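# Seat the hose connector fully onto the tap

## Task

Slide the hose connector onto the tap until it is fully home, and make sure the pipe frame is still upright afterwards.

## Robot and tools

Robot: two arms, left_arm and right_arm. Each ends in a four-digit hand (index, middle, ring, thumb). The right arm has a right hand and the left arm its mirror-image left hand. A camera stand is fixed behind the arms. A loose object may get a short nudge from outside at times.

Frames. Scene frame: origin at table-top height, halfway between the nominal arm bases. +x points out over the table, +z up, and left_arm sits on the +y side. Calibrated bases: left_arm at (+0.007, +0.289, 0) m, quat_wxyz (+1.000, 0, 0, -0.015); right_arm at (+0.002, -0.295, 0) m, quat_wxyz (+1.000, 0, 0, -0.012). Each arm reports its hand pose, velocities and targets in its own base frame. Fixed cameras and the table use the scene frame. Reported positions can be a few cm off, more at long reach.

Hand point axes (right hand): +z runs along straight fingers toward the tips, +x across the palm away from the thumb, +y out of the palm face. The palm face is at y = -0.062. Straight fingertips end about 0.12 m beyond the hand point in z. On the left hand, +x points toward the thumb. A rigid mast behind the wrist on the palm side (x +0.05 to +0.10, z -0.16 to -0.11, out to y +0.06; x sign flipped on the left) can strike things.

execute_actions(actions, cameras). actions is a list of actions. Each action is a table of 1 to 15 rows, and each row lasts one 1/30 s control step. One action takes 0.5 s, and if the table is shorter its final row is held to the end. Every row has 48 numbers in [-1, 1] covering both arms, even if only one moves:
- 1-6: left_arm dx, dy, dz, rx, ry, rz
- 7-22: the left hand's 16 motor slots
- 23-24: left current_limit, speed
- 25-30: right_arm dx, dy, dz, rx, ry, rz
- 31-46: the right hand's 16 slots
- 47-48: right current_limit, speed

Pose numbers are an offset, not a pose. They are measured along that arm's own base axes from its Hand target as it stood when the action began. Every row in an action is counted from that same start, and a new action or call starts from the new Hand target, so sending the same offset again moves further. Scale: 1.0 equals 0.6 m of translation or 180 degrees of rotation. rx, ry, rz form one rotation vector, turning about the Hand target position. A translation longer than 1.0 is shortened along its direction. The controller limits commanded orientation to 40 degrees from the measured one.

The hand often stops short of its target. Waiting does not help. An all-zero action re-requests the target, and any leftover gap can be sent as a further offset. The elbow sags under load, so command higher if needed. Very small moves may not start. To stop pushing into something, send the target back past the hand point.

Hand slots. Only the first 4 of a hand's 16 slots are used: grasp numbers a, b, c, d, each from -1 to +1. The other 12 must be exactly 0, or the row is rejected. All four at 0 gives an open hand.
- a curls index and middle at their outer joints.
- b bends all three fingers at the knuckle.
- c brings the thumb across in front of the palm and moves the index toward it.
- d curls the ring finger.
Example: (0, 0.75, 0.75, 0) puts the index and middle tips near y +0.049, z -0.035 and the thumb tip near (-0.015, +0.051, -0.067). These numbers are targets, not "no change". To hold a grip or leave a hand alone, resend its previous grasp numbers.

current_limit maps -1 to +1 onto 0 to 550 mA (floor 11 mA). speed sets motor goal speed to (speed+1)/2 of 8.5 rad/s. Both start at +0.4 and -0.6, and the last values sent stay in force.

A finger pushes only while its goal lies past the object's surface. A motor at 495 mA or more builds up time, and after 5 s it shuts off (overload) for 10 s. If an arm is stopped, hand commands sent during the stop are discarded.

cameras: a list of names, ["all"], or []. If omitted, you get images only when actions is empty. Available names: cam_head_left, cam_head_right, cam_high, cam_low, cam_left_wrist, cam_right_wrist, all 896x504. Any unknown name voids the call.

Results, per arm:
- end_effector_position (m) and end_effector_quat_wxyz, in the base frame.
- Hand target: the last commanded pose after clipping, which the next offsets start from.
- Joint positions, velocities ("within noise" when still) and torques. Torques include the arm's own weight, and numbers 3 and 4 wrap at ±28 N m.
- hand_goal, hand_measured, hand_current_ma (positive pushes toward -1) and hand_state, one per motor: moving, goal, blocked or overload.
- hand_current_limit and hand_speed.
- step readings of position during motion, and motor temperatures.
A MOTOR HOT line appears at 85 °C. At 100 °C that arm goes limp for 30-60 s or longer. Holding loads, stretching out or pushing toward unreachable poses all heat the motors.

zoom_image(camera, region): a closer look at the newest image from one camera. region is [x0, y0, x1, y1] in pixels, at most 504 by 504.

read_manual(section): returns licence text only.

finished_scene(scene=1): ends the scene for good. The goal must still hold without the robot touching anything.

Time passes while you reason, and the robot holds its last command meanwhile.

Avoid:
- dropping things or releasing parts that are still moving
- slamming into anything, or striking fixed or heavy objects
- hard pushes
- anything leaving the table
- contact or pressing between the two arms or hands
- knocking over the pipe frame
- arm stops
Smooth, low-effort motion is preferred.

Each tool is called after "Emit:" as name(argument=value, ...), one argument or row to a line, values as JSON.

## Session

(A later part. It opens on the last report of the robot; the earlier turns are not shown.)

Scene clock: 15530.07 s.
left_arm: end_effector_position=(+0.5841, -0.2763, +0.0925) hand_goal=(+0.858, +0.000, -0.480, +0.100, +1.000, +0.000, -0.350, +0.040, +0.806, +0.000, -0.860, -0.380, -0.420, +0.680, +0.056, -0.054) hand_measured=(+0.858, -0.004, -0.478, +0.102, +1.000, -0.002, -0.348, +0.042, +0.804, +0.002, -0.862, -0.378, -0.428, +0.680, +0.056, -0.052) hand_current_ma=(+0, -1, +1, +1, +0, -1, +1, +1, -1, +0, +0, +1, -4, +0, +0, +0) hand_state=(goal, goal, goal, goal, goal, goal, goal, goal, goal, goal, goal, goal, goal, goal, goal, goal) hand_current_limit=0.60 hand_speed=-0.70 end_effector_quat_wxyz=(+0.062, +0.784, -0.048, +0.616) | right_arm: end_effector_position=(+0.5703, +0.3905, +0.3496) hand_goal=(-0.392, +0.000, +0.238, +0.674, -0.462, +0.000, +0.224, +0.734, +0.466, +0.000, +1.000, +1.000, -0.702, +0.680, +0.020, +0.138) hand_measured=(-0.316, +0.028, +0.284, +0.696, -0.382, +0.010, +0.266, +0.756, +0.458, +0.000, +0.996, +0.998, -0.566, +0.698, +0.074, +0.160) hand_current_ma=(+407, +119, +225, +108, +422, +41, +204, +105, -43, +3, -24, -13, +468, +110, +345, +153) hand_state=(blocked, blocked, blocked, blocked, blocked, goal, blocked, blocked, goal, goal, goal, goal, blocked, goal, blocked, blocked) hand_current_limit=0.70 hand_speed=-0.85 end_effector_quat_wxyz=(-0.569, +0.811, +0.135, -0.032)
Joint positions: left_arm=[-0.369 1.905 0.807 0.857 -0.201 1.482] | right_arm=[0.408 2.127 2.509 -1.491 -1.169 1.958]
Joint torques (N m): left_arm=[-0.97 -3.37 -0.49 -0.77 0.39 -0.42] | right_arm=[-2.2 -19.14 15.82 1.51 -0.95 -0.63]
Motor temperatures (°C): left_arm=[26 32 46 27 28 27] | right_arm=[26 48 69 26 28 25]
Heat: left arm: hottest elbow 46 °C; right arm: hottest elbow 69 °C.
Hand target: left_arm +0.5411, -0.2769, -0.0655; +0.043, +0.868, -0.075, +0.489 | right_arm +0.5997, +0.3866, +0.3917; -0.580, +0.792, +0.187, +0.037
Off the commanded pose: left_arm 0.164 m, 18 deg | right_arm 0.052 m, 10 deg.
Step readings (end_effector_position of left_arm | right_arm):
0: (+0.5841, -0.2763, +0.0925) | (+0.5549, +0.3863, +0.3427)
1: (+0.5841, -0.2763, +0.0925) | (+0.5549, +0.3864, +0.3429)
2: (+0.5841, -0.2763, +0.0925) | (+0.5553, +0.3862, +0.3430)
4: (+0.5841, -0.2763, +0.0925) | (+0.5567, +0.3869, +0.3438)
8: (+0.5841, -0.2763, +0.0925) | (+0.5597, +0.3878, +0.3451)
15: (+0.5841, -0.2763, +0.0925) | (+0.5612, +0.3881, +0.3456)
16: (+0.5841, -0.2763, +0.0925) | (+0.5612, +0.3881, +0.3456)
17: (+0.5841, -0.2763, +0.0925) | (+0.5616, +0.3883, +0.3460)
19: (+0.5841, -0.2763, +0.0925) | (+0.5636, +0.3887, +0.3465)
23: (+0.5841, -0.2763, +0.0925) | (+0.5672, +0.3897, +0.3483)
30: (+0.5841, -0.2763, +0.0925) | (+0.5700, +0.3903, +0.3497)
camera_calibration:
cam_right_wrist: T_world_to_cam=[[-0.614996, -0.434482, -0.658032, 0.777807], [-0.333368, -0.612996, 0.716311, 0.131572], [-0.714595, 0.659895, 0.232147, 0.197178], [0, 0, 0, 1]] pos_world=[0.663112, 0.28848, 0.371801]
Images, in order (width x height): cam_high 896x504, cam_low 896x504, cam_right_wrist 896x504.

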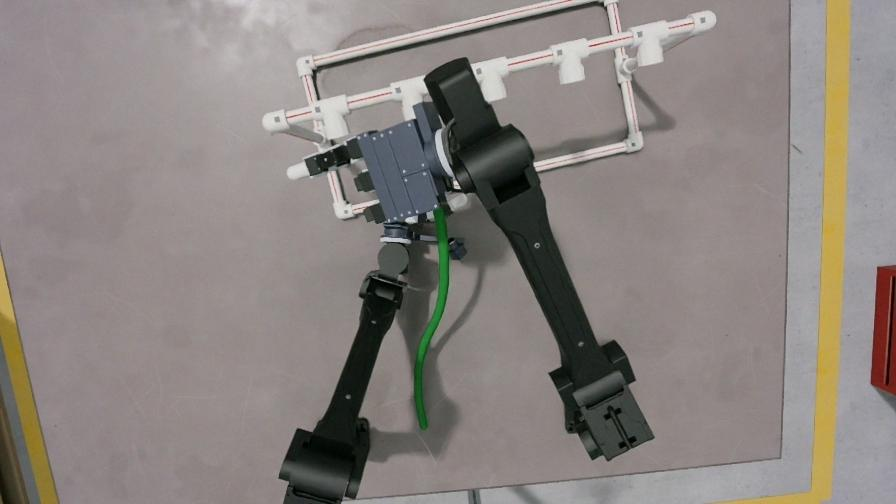

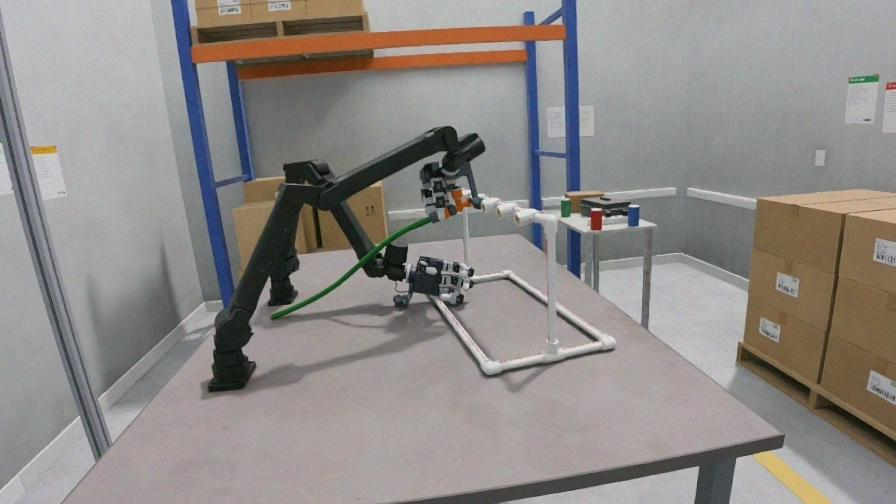

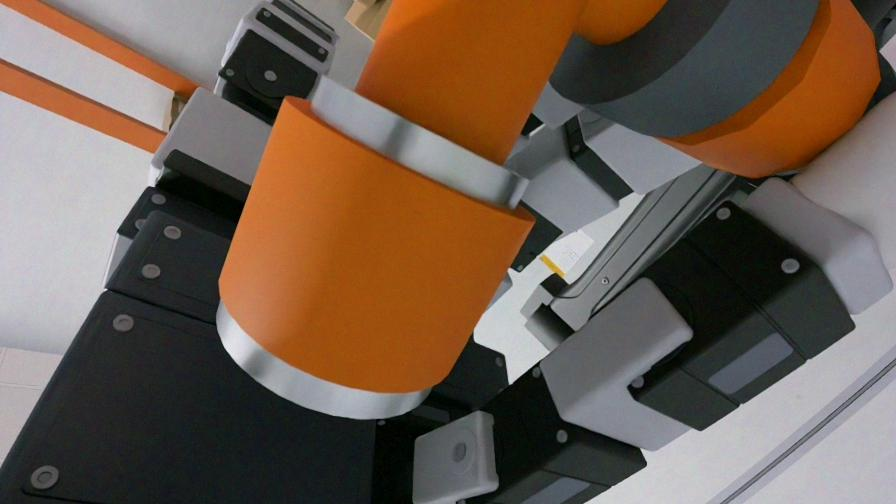

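Emit:
execute_actions(
  actions=[],
  cameras=["cam_left_wrist", "cam_head_left", "cam_head_right", "cam_low", "cam_right_wrist"],
)

Emit:
zoom_image(
  camera="cam_left_wrist",
  region=[0, 300, 240, 504],
)

Emit:
zoom_image(
  camera="cam_head_right",
  region=[380, 60, 500, 180],
)

Emit:
zoom_image(
  camera="cam_head_left",
  region=[380, 60, 500, 180],
)

Scene clock: 15557.27 s.
left_arm: end_effector_position=(+0.5841, -0.2763, +0.0925) hand_goal=(+0.858, +0.000, -0.480, +0.100, +1.000, +0.000, -0.350, +0.040, +0.806, +0.000, -0.860, -0.380, -0.420, +0.680, +0.056, -0.054) hand_measured=(+0.858, -0.004, -0.478, +0.102, +1.000, -0.002, -0.348, +0.042, +0.804, +0.002, -0.862, -0.378, -0.428, +0.680, +0.056, -0.052) hand_current_ma=(+0, -1, +1, +1, +0, -1, +1, +1, -1, +0, +0, +1, -4, +0, +0, +0) hand_state=(goal, goal, goal, goal, goal, goal, goal, goal, goal, goal, goal, goal, goal, goal, goal, goal) hand_current_limit=0.60 hand_speed=-0.70 end_effector_quat_wxyz=(+0.062, +0.784, -0.048, +0.616) | right_arm: end_effector_position=(+0.5702, +0.3905, +0.3498) hand_goal=(-0.392, +0.000, +0.238, +0.674, -0.462, +0.000, +0.224, +0.734, +0.466, +0.000, +1.000, +1.000, -0.702, +0.680, +0.020, +0.138) hand_measured=(-0.316, +0.028, +0.284, +0.696, -0.382, +0.010, +0.266, +0.756, +0.458, +0.000, +0.996, +0.998, -0.566, +0.698, +0.074, +0.160) hand_current_ma=(+407, +119, +225, +108, +422, +41, +204, +105, -43, +3, -24, -13, +468, +110, +345, +153) hand_state=(blocked, blocked, blocked, blocked, blocked, goal, blocked, blocked, goal, goal, goal, goal, blocked, goal, blocked, blocked) hand_current_limit=0.70 hand_speed=-0.85 end_effector_quat_wxyz=(-0.569, +0.811, +0.135, -0.032)
Joint positions: left_arm=[-0.369 1.905 0.807 0.857 -0.201 1.482] | right_arm=[0.408 2.127 2.509 -1.491 -1.169 1.958]
Joint velocities: within noise
Joint torques (N m): left_arm=[-1.03 -3.31 -0.53 -0.77 0.42 -0.45] | right_arm=[-2.26 -19.02 15.77 1.52 -0.95 -0.63]
Motor temperatures (°C): left_arm=[26 31 44 27 28 27] | right_arm=[26 49 76 26 28 26]
Heat: left arm: hottest elbow 44 °C; right arm: hottest elbow 76 °C.
Hand target: left_arm +0.5411, -0.2769, -0.0655; +0.043, +0.868, -0.075, +0.489 | right_arm +0.5996, +0.3866, +0.3918; -0.580, +0.792, +0.187, +0.037
Off the commanded pose: left_arm 0.164 m, 18 deg | right_arm 0.052 m, 10 deg.
camera_calibration:
cam_left_wrist: T_world_to_cam=[[-0.119749, 0.609158, -0.783956, 0.275335], [-0.480123, 0.655628, 0.582782, 0.363873], [0.868989, 0.446182, 0.21396, -0.275785], [0, 0, 0, 1]] pos_world=[0.447329, -0.283237, 0.0627993]
cam_right_wrist: T_world_to_cam=[[-0.614996, -0.434482, -0.658032, 0.777811], [-0.333368, -0.612996, 0.716311, 0.131467], [-0.714595, 0.659895, 0.232147, 0.197083], [0, 0, 0, 1]] pos_world=[0.663012, 0.28848, 0.371901]
Images, in order (width x height): cam_head_left 896x504, cam_head_right 896x504, cam_low 896x504, cam_left_wrist 896x504, cam_right_wrist 896x504.

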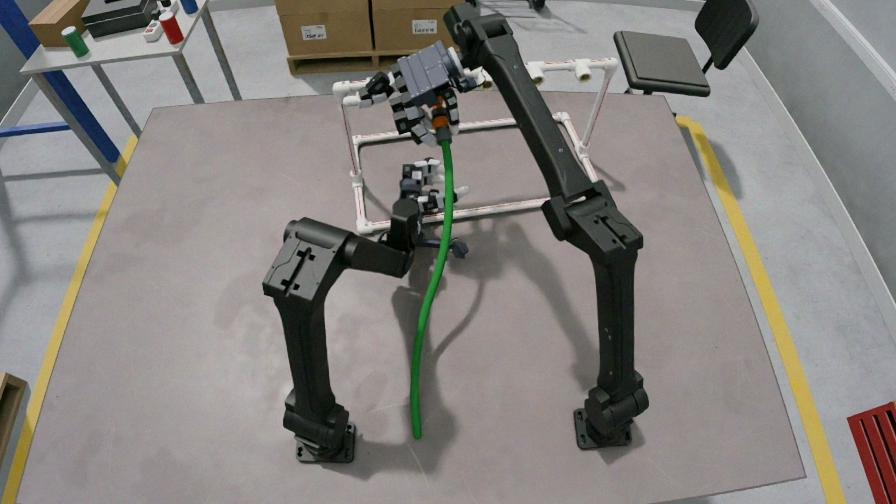

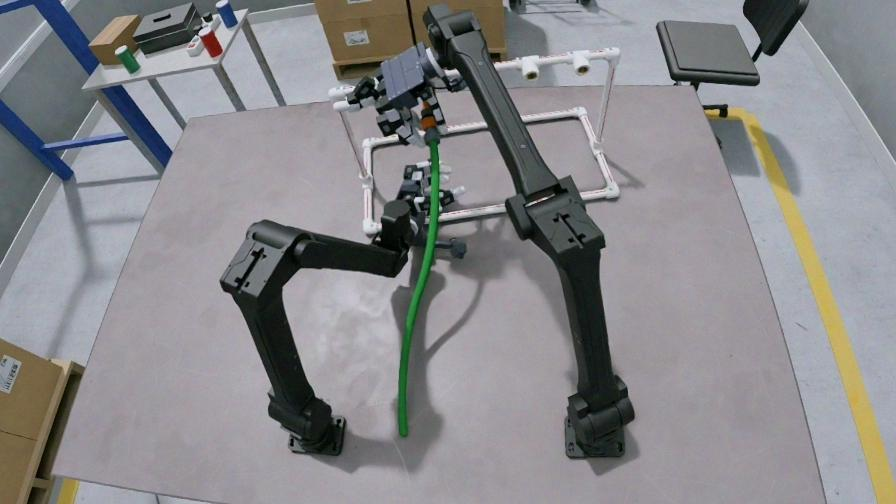

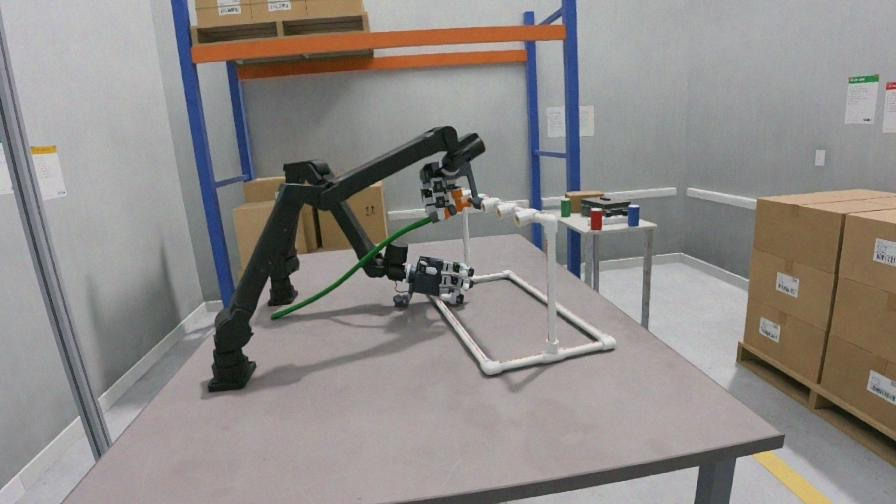

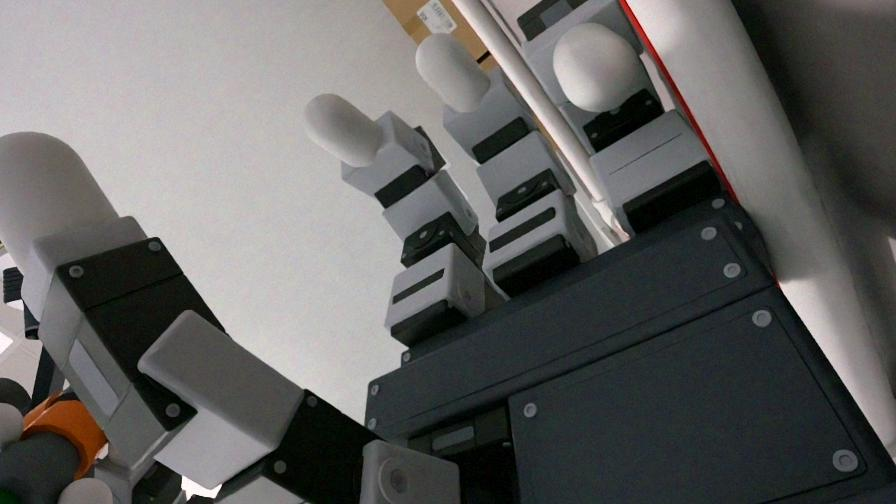

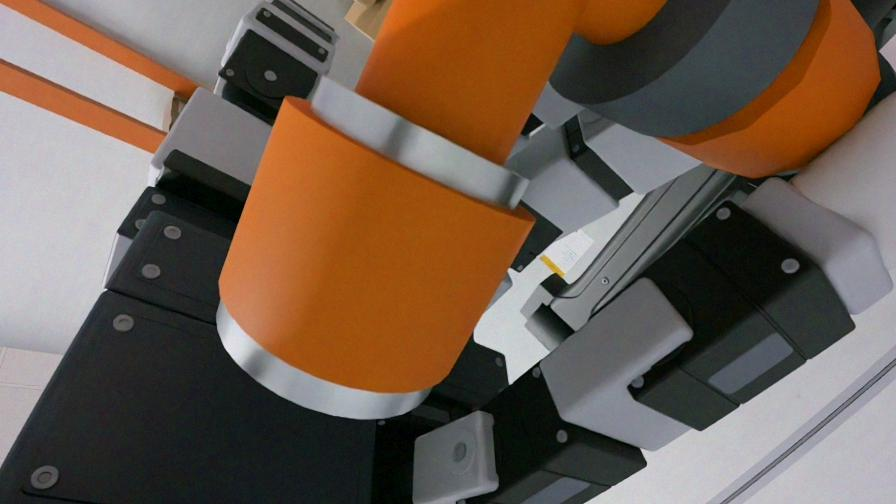

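Scaled by 2.100.

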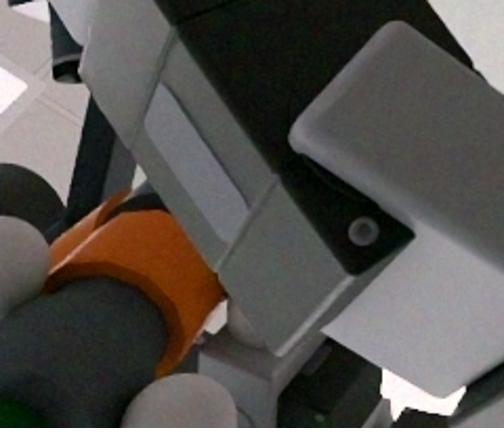

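Scaled by 4.200.

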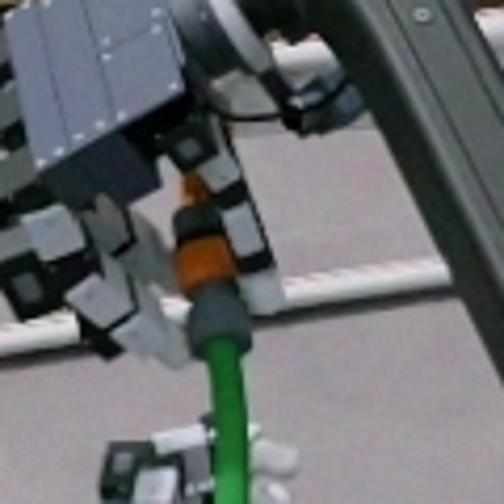

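Scaled by 4.200.

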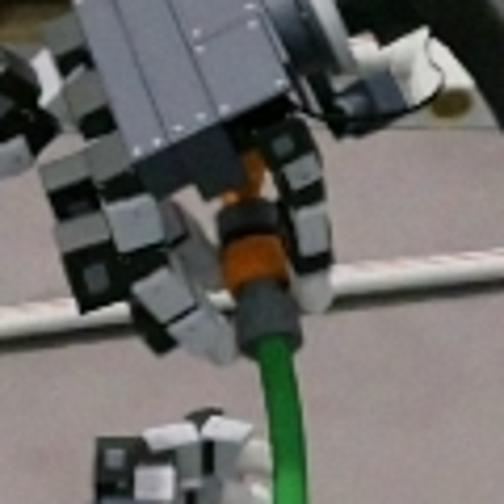

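Emit:
execute_actions(
  actions=[
    [[0,0,0,0,0,0,0.6,-0.15,0.7,0.9,0,0,0,0,0,0,0,0,0,0,0,0,0.6,-0.7,-0.035,-0.006,-0.035,0,0,0,0.15,0.58,0.84,-0.8,0,0,0,0,0,0,0,0,0,0,0,0,0.7,-0.85]],
  ],
  cameras=["all"],
)

Scene clock: 15585.50 s.
left_arm: end_effector_position=(+0.5841, -0.2763, +0.0925) hand_goal=(+0.858, +0.000, -0.480, +0.100, +1.000, +0.000, -0.350, +0.040, +0.806, +0.000, -0.860, -0.380, -0.420, +0.680, +0.056, -0.054) hand_measured=(+0.858, -0.004, -0.478, +0.102, +1.000, -0.002, -0.348, +0.042, +0.804, +0.002, -0.862, -0.378, -0.428, +0.680, +0.056, -0.052) hand_current_ma=(+0, -1, +1, +1, +0, -1, +1, +1, -1, +0, +0, +1, -4, +0, +0, +0) hand_state=(goal, goal, goal, goal, goal, goal, goal, goal, goal, goal, goal, goal, goal, goal, goal, goal) hand_current_limit=0.60 hand_speed=-0.70 end_effector_quat_wxyz=(+0.062, +0.784, -0.048, +0.616) | right_arm: end_effector_position=(+0.5677, +0.3896, +0.3491) hand_goal=(-0.392, +0.000, +0.238, +0.674, -0.462, +0.000, +0.224, +0.734, +0.466, +0.000, +1.000, +1.000, -0.702, +0.680, +0.020, +0.138) hand_measured=(-0.316, +0.018, +0.284, +0.696, -0.384, +0.002, +0.262, +0.754, +0.458, +0.000, +0.996, +0.998, -0.566, +0.698, +0.074, +0.160) hand_current_ma=(+407, +76, +225, +108, +418, +9, +191, +96, -43, +3, -24, -13, +467, +109, +345, +153) hand_state=(blocked, goal, blocked, blocked, blocked, goal, blocked, goal, goal, goal, goal, goal, blocked, goal, blocked, blocked) hand_current_limit=0.70 hand_speed=-0.85 end_effector_quat_wxyz=(-0.575, +0.803, +0.159, -0.011)
Joint positions: left_arm=[-0.369 1.905 0.807 0.857 -0.201 1.482] | right_arm=[0.408 2.063 2.392 -1.407 -1.176 1.921]
Joint velocities: left_arm=[within noise] | right_arm=[-0.005 0.005 0.002 -0.007 -0.007 -0.154]
Joint torques (N m): left_arm=[-1.08 -3.25 -0.49 -0.81 0.42 -0.39] | right_arm=[-1.61 -20.89 8.5 2.13 -0.61 -0.44]
Motor temperatures (°C): left_arm=[26 31 43 27 28 27] | right_arm=[26 49 79 26 28 26]
Heat: left arm: hottest elbow 43 °C; right arm: hottest elbow 79 °C.
Hand target: left_arm +0.5411, -0.2769, -0.0655; +0.043, +0.868, -0.075, +0.489 | right_arm +0.5786, +0.3830, +0.3708; -0.580, +0.792, +0.187, +0.037
Off the commanded pose: left_arm 0.164 m, 18 deg | right_arm 0.025 m, 7 deg.
Step readings (end_effector_position of left_arm | right_arm):
0: (+0.5841, -0.2763, +0.0925) | (+0.5702, +0.3905, +0.3498)
1: (+0.5841, -0.2763, +0.0925) | (+0.5702, +0.3905, +0.3498)
2: (+0.5841, -0.2763, +0.0925) | (+0.5703, +0.3905, +0.3498)
4: (+0.5841, -0.2763, +0.0925) | (+0.5700, +0.3905, +0.3479)
8: (+0.5841, -0.2763, +0.0925) | (+0.5685, +0.3897, +0.3485)
15: (+0.5841, -0.2763, +0.0925) | (+0.5678, +0.3896, +0.3491)
camera_calibration:
cam_left_wrist: T_world_to_cam=[[-0.119749, 0.609158, -0.783956, 0.275335], [-0.480123, 0.655628, 0.582782, 0.363873], [0.868989, 0.446182, 0.21396, -0.275785], [0, 0, 0, 1]] pos_world=[0.447329, -0.283237, 0.0627993]
cam_right_wrist: T_world_to_cam=[[-0.567281, -0.426101, -0.70472, 0.761414], [-0.36536, -0.63669, 0.679072, 0.170846], [-0.738041, 0.642701, 0.205502, 0.225289], [0, 0, 0, 1]] pos_world=[0.660628, 0.288422, 0.37427]

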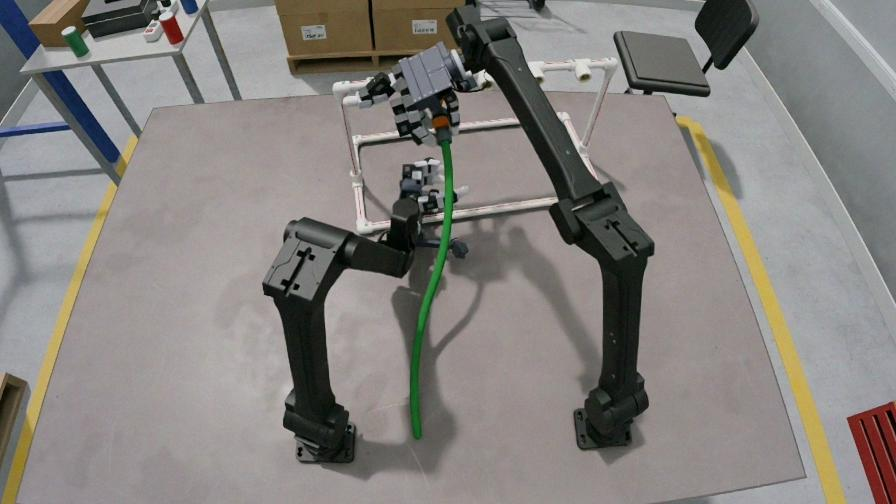

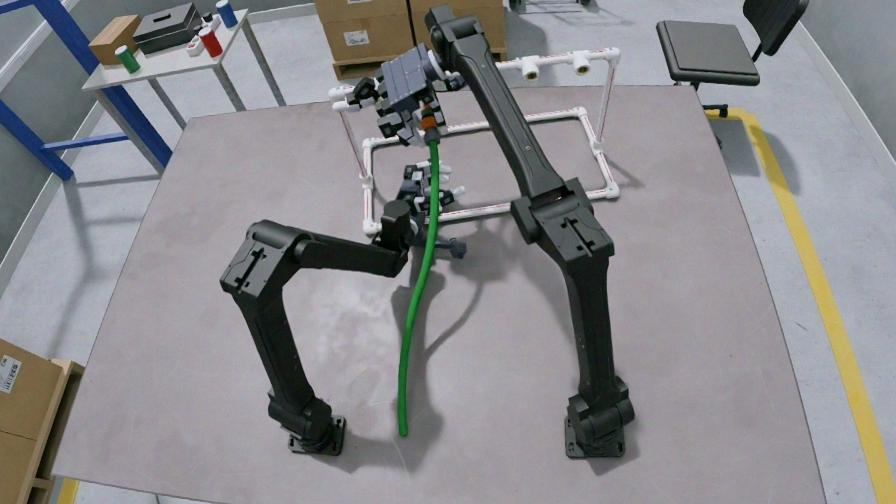

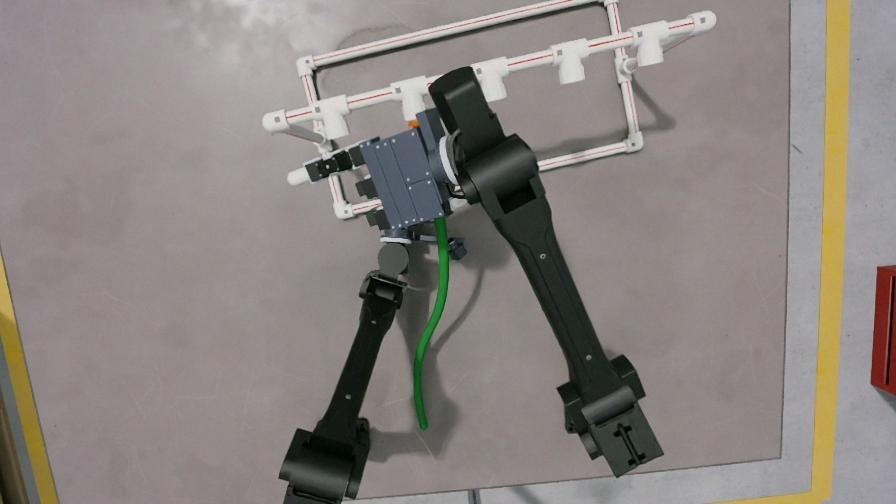

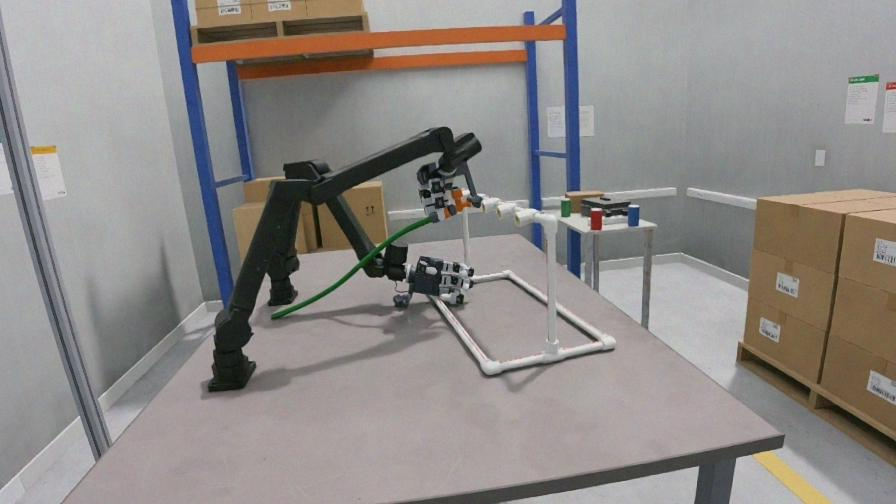

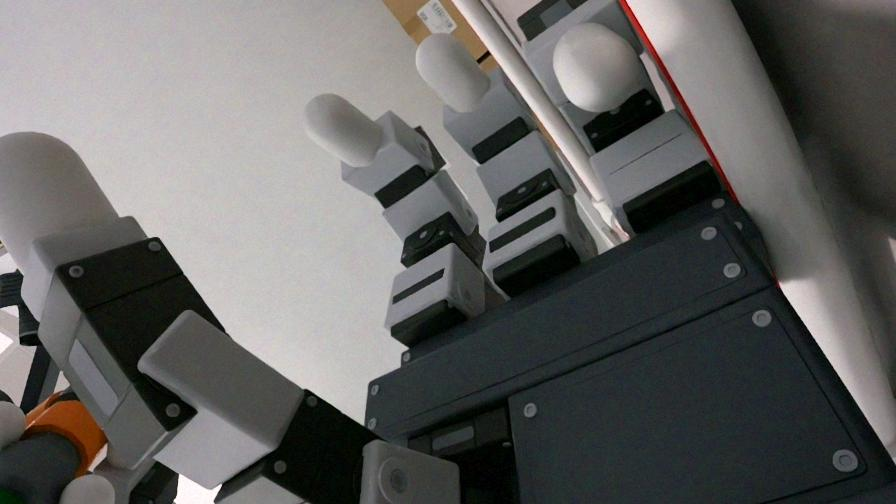

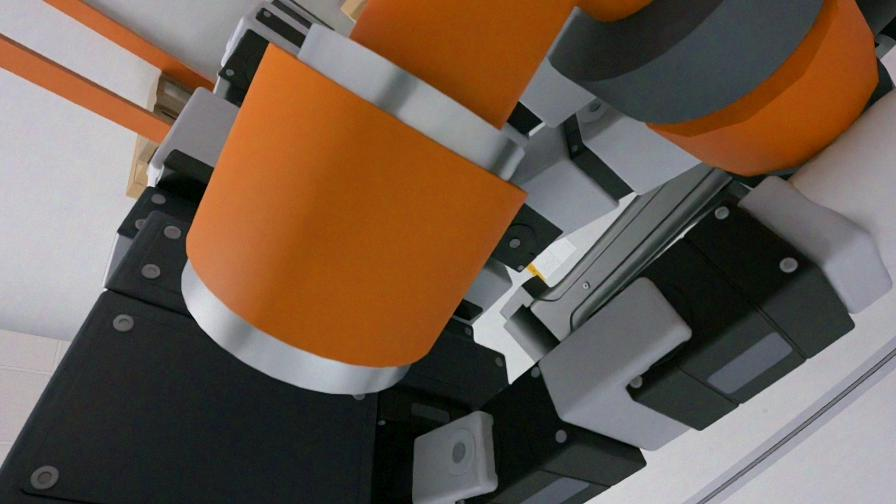

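Emit:
zoom_image(
  camera="cam_right_wrist",
  region=[480, 0, 896, 234],
)

Emit:
zoom_image(
  camera="cam_head_right",
  region=[390, 80, 470, 140],
)

Emit:
zoom_image(
  camera="cam_low",
  region=[410, 170, 510, 230],
)

Scaled by 1.212.

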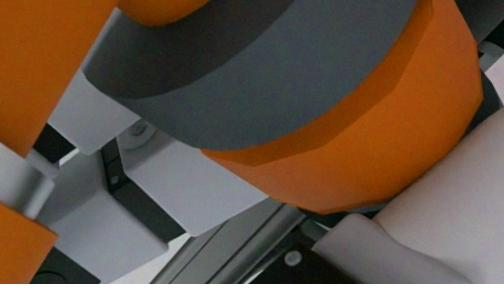

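Scaled by 6.300.

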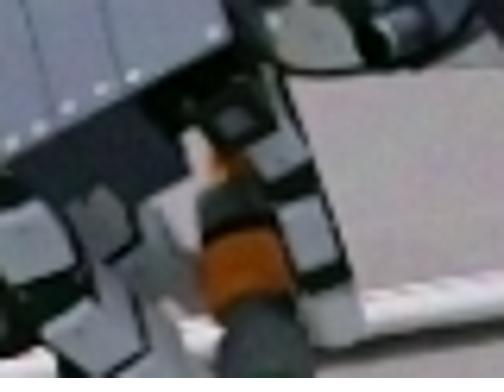

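Scaled by 5.040.

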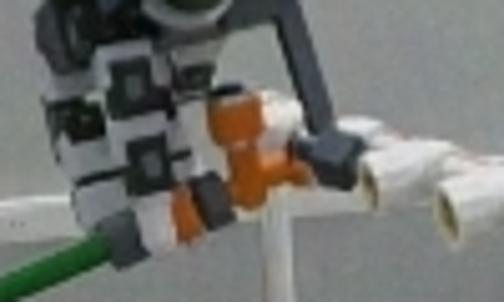

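Emit:
zoom_image(
  camera="cam_left_wrist",
  region=[0, 330, 240, 504],
)

Emit:
zoom_image(
  camera="cam_head_left",
  region=[400, 90, 480, 150],
)

Emit:
zoom_image(
  camera="cam_high",
  region=[380, 90, 460, 150],
)

Scaled by 2.100.

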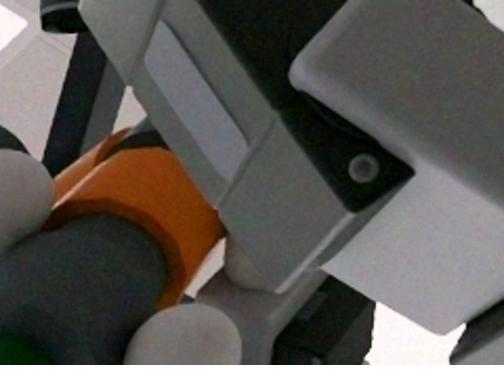

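Scaled by 6.300.

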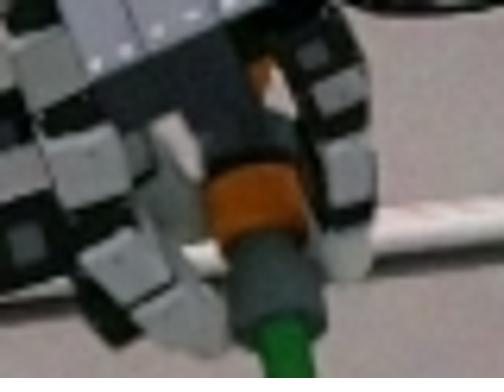

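Scaled by 6.300.

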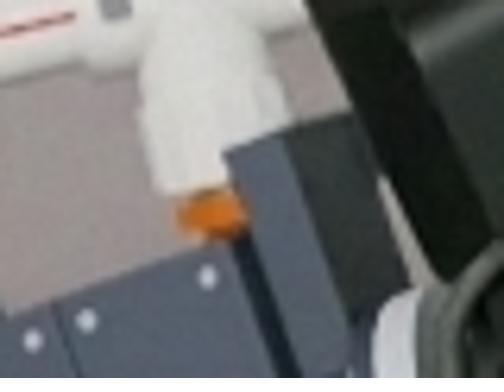

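Emit:
zoom_image(
  camera="cam_right_wrist",
  region=[530, 0, 896, 190],
)

Emit:
zoom_image(
  camera="cam_right_wrist",
  region=[620, 60, 760, 140],
)

Emit:
zoom_image(
  camera="cam_right_wrist",
  region=[756, 0, 896, 80],
)

Scaled by 1.377.

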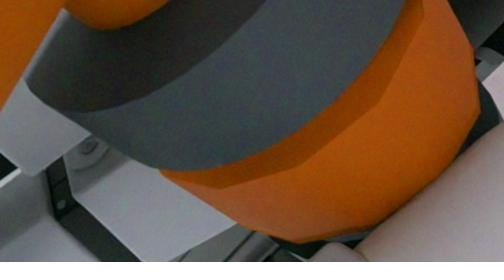

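Scaled by 3.600.

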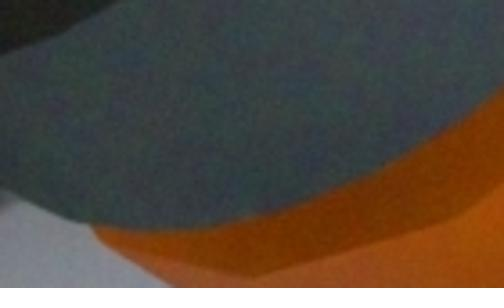

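Scaled by 3.600.

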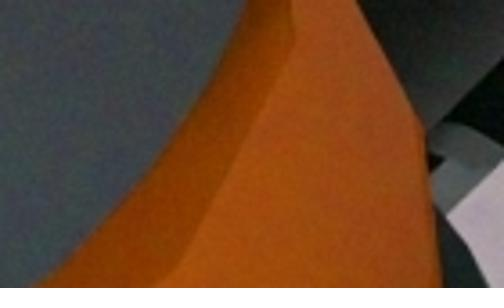

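Emit:
zoom_image(
  camera="cam_low",
  region=[430, 195, 474, 225],
)

Scaled by 11.455.

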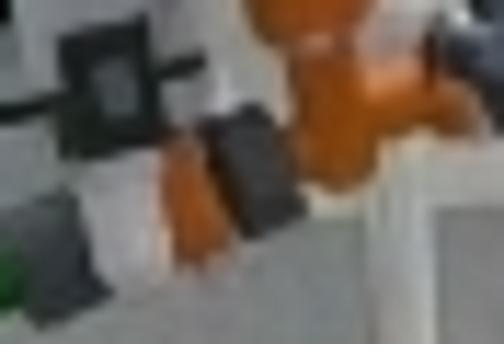

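Emit:
zoom_image(
  camera="cam_head_left",
  region=[420, 96, 460, 126],
)

Emit:
zoom_image(
  camera="cam_head_right",
  region=[410, 100, 450, 130],
)

Scaled by 12.600.

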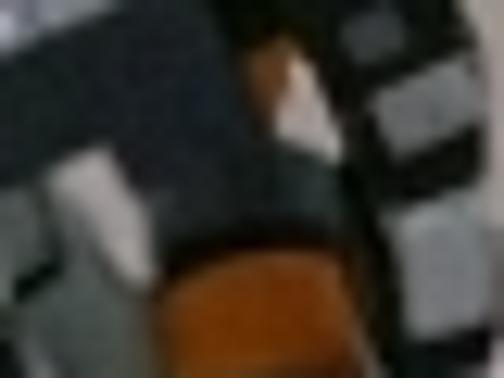

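Scaled by 12.600.

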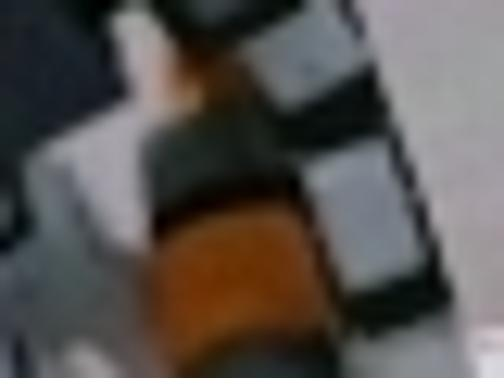

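Emit:
execute_actions(
  actions=[
    [[0,0,0,0,0,0,0.6,-0.15,0.7,0.9,0,0,0,0,0,0,0,0,0,0,0,0,0.6,-0.7,0,0,0,0,0,0,0.12,0.50,0.82,-0.8,0,0,0,0,0,0,0,0,0,0,0,0,0.7,-0.9]],
    [[0,0,0,0,0,0,0.6,-0.15,0.7,0.9,0,0,0,0,0,0,0,0,0,0,0,0,0.6,-0.7,0,0,0,0,0,0,0.1,0.42,0.80,-0.8,0,0,0,0,0,0,0,0,0,0,0,0,0.7,-0.9]],
  ],
  cameras=["cam_right_wrist","cam_head_right","cam_head_left"],
)

Scene clock: 15883.60 s.
left_arm: end_effector_position=(+0.5841, -0.2763, +0.0925) hand_goal=(+0.858, +0.000, -0.480, +0.100, +1.000, +0.000, -0.350, +0.040, +0.806, +0.000, -0.860, -0.380, -0.420, +0.680, +0.056, -0.054) hand_measured=(+0.858, -0.004, -0.478, +0.102, +1.000, -0.002, -0.348, +0.042, +0.804, +0.002, -0.862, -0.378, -0.428, +0.680, +0.056, -0.052) hand_current_ma=(+0, -1, +1, +1, +0, -1, +1, +1, -1, +0, +0, +1, -4, +0, +0, +0) hand_state=(goal, goal, goal, goal, goal, goal, goal, goal, goal, goal, goal, goal, goal, goal, goal, goal) hand_current_limit=0.60 hand_speed=-0.70 end_effector_quat_wxyz=(+0.062, +0.784, -0.048, +0.616) | right_arm: end_effector_position=(+0.5779, +0.3854, +0.3523) hand_goal=(-0.166, +0.000, +0.256, +0.690, -0.170, +0.000, +0.336, +0.796, +0.690, +0.000, +1.000, +1.000, -0.640, +0.680, +0.030, +0.120) hand_measured=(-0.170, +0.004, +0.260, +0.692, -0.174, +0.002, +0.334, +0.794, +0.670, +0.000, +0.996, +0.998, -0.620, +0.694, +0.052, +0.132) hand_current_ma=(-21, +18, +18, +14, -24, +11, -10, -13, -101, +3, -24, -13, +103, +83, +137, +78) hand_state=(goal, goal, goal, goal, goal, goal, goal, goal, goal, goal, goal, goal, blocked, goal, blocked, goal) hand_current_limit=0.70 hand_speed=-0.90 end_effector_quat_wxyz=(-0.576, +0.800, +0.169, +0.012)
Joint positions: left_arm=[-0.369 1.905 0.807 0.857 -0.201 1.482] | right_arm=[0.398 2.052 2.379 -1.364 -1.171 1.912]
Joint torques (N m): left_arm=[-1.03 -3.31 -0.53 -0.87 0.41 -0.41] | right_arm=[-0.91 -20.78 8.18 1.58 -0.85 -0.22]
Motor temperatures (°C): left_arm=[26 29 39 26 28 27] | right_arm=[26 49 54 27 26 26]
Heat: left arm: hottest elbow 39 °C; right arm: hottest elbow 54 °C.
Hand target: left_arm +0.5411, -0.2769, -0.0655; +0.043, +0.868, -0.075, +0.489 | right_arm +0.5788, +0.3828, +0.3709; -0.580, +0.792, +0.187, +0.038
Off the commanded pose: left_arm 0.164 m, 18 deg | right_arm 0.019 m, 4 deg.
Step readings (end_effector_position of left_arm | right_arm):
0: (+0.5841, -0.2763, +0.0925) | (+0.5677, +0.3896, +0.3492)
1: (+0.5841, -0.2763, +0.0925) | (+0.5677, +0.3896, +0.3492)
2: (+0.5841, -0.2763, +0.0925) | (+0.5677, +0.3896, +0.3491)
4: (+0.5841, -0.2763, +0.0925) | (+0.5676, +0.3896, +0.3494)
8: (+0.5841, -0.2763, +0.0925) | (+0.5681, +0.3889, +0.3497)
15: (+0.5841, -0.2763, +0.0925) | (+0.5731, +0.3868, +0.3514)
16: (+0.5841, -0.2763, +0.0925) | (+0.5740, +0.3863, +0.3516)
17: (+0.5841, -0.2763, +0.0925) | (+0.5743, +0.3864, +0.3516)
19: (+0.5841, -0.2763, +0.0925) | (+0.5756, +0.3859, +0.3517)
23: (+0.5841, -0.2763, +0.0925) | (+0.5775, +0.3855, +0.3520)
30: (+0.5841, -0.2763, +0.0925) | (+0.5779, +0.3854, +0.3523)
camera_calibration:
cam_right_wrist: T_world_to_cam=[[-0.537025, -0.4114, -0.736447, 0.755733], [-0.403096, -0.641745, 0.652439, 0.202956], [-0.741025, 0.647235, 0.1788, 0.244293], [0, 0, 0, 1]] pos_world=[0.668686, 0.283039, 0.380461]
Images, in order (width x height): cam_head_left 896x504, cam_head_right 896x504, cam_right_wrist 896x504.

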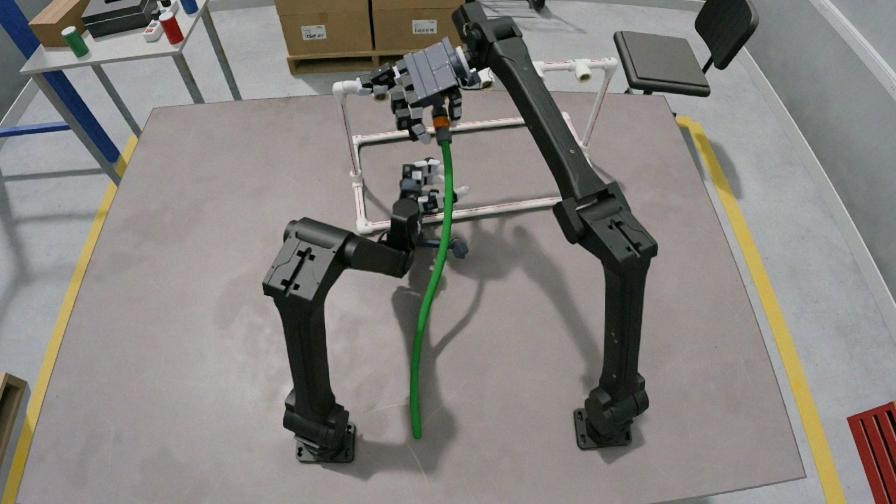

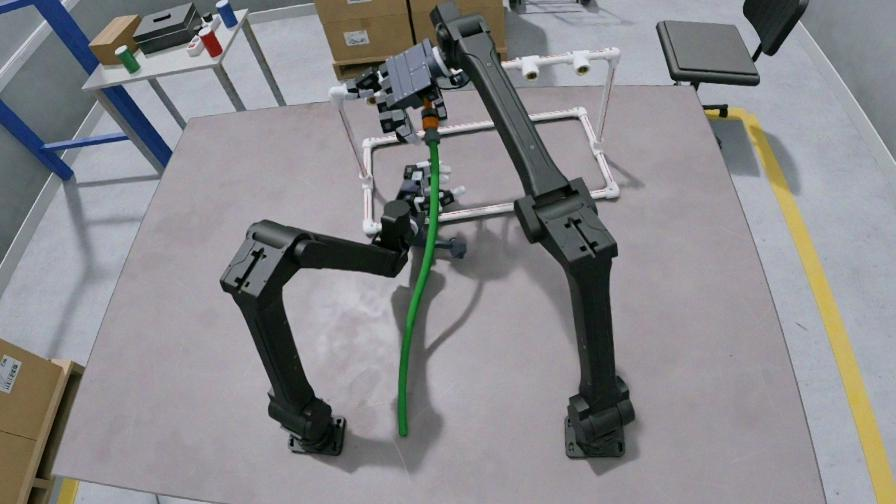

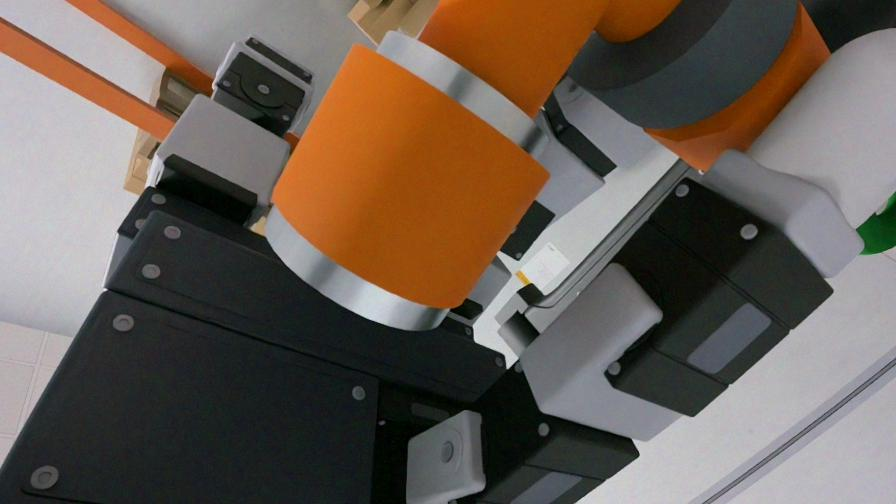

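Emit:
zoom_image(
  camera="cam_right_wrist",
  region=[560, 0, 896, 180],
)

Emit:
zoom_image(
  camera="cam_head_right",
  region=[405, 90, 465, 135],
)

Scaled by 1.500.

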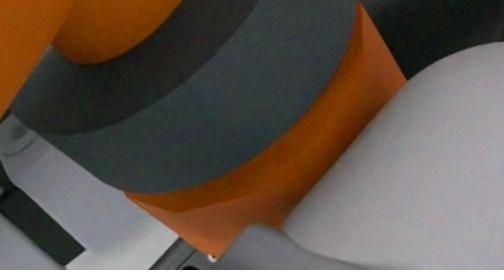

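Scaled by 8.400.

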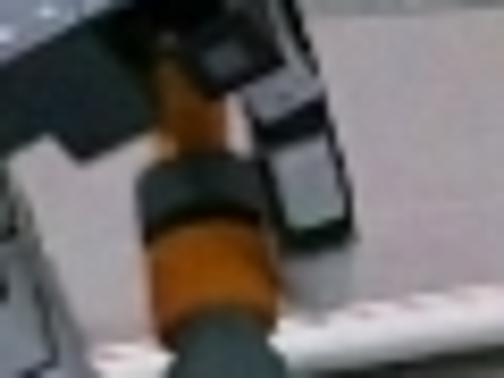

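Emit:
zoom_image(
  camera="cam_head_right",
  region=[418, 104, 442, 122],
)

Emit:
zoom_image(
  camera="cam_low",
  region=[440, 198, 472, 222],
)

Scaled by 21.000.

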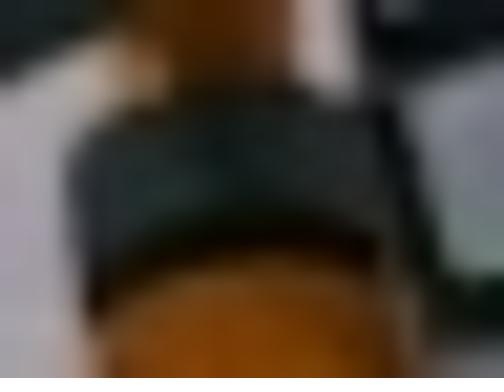

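This scene's latest camera images include none from cam_low. They are from: cam_head_left, cam_head_right, cam_right_wrist. cam_low's image comes with the result of a call that names it in "cameras".


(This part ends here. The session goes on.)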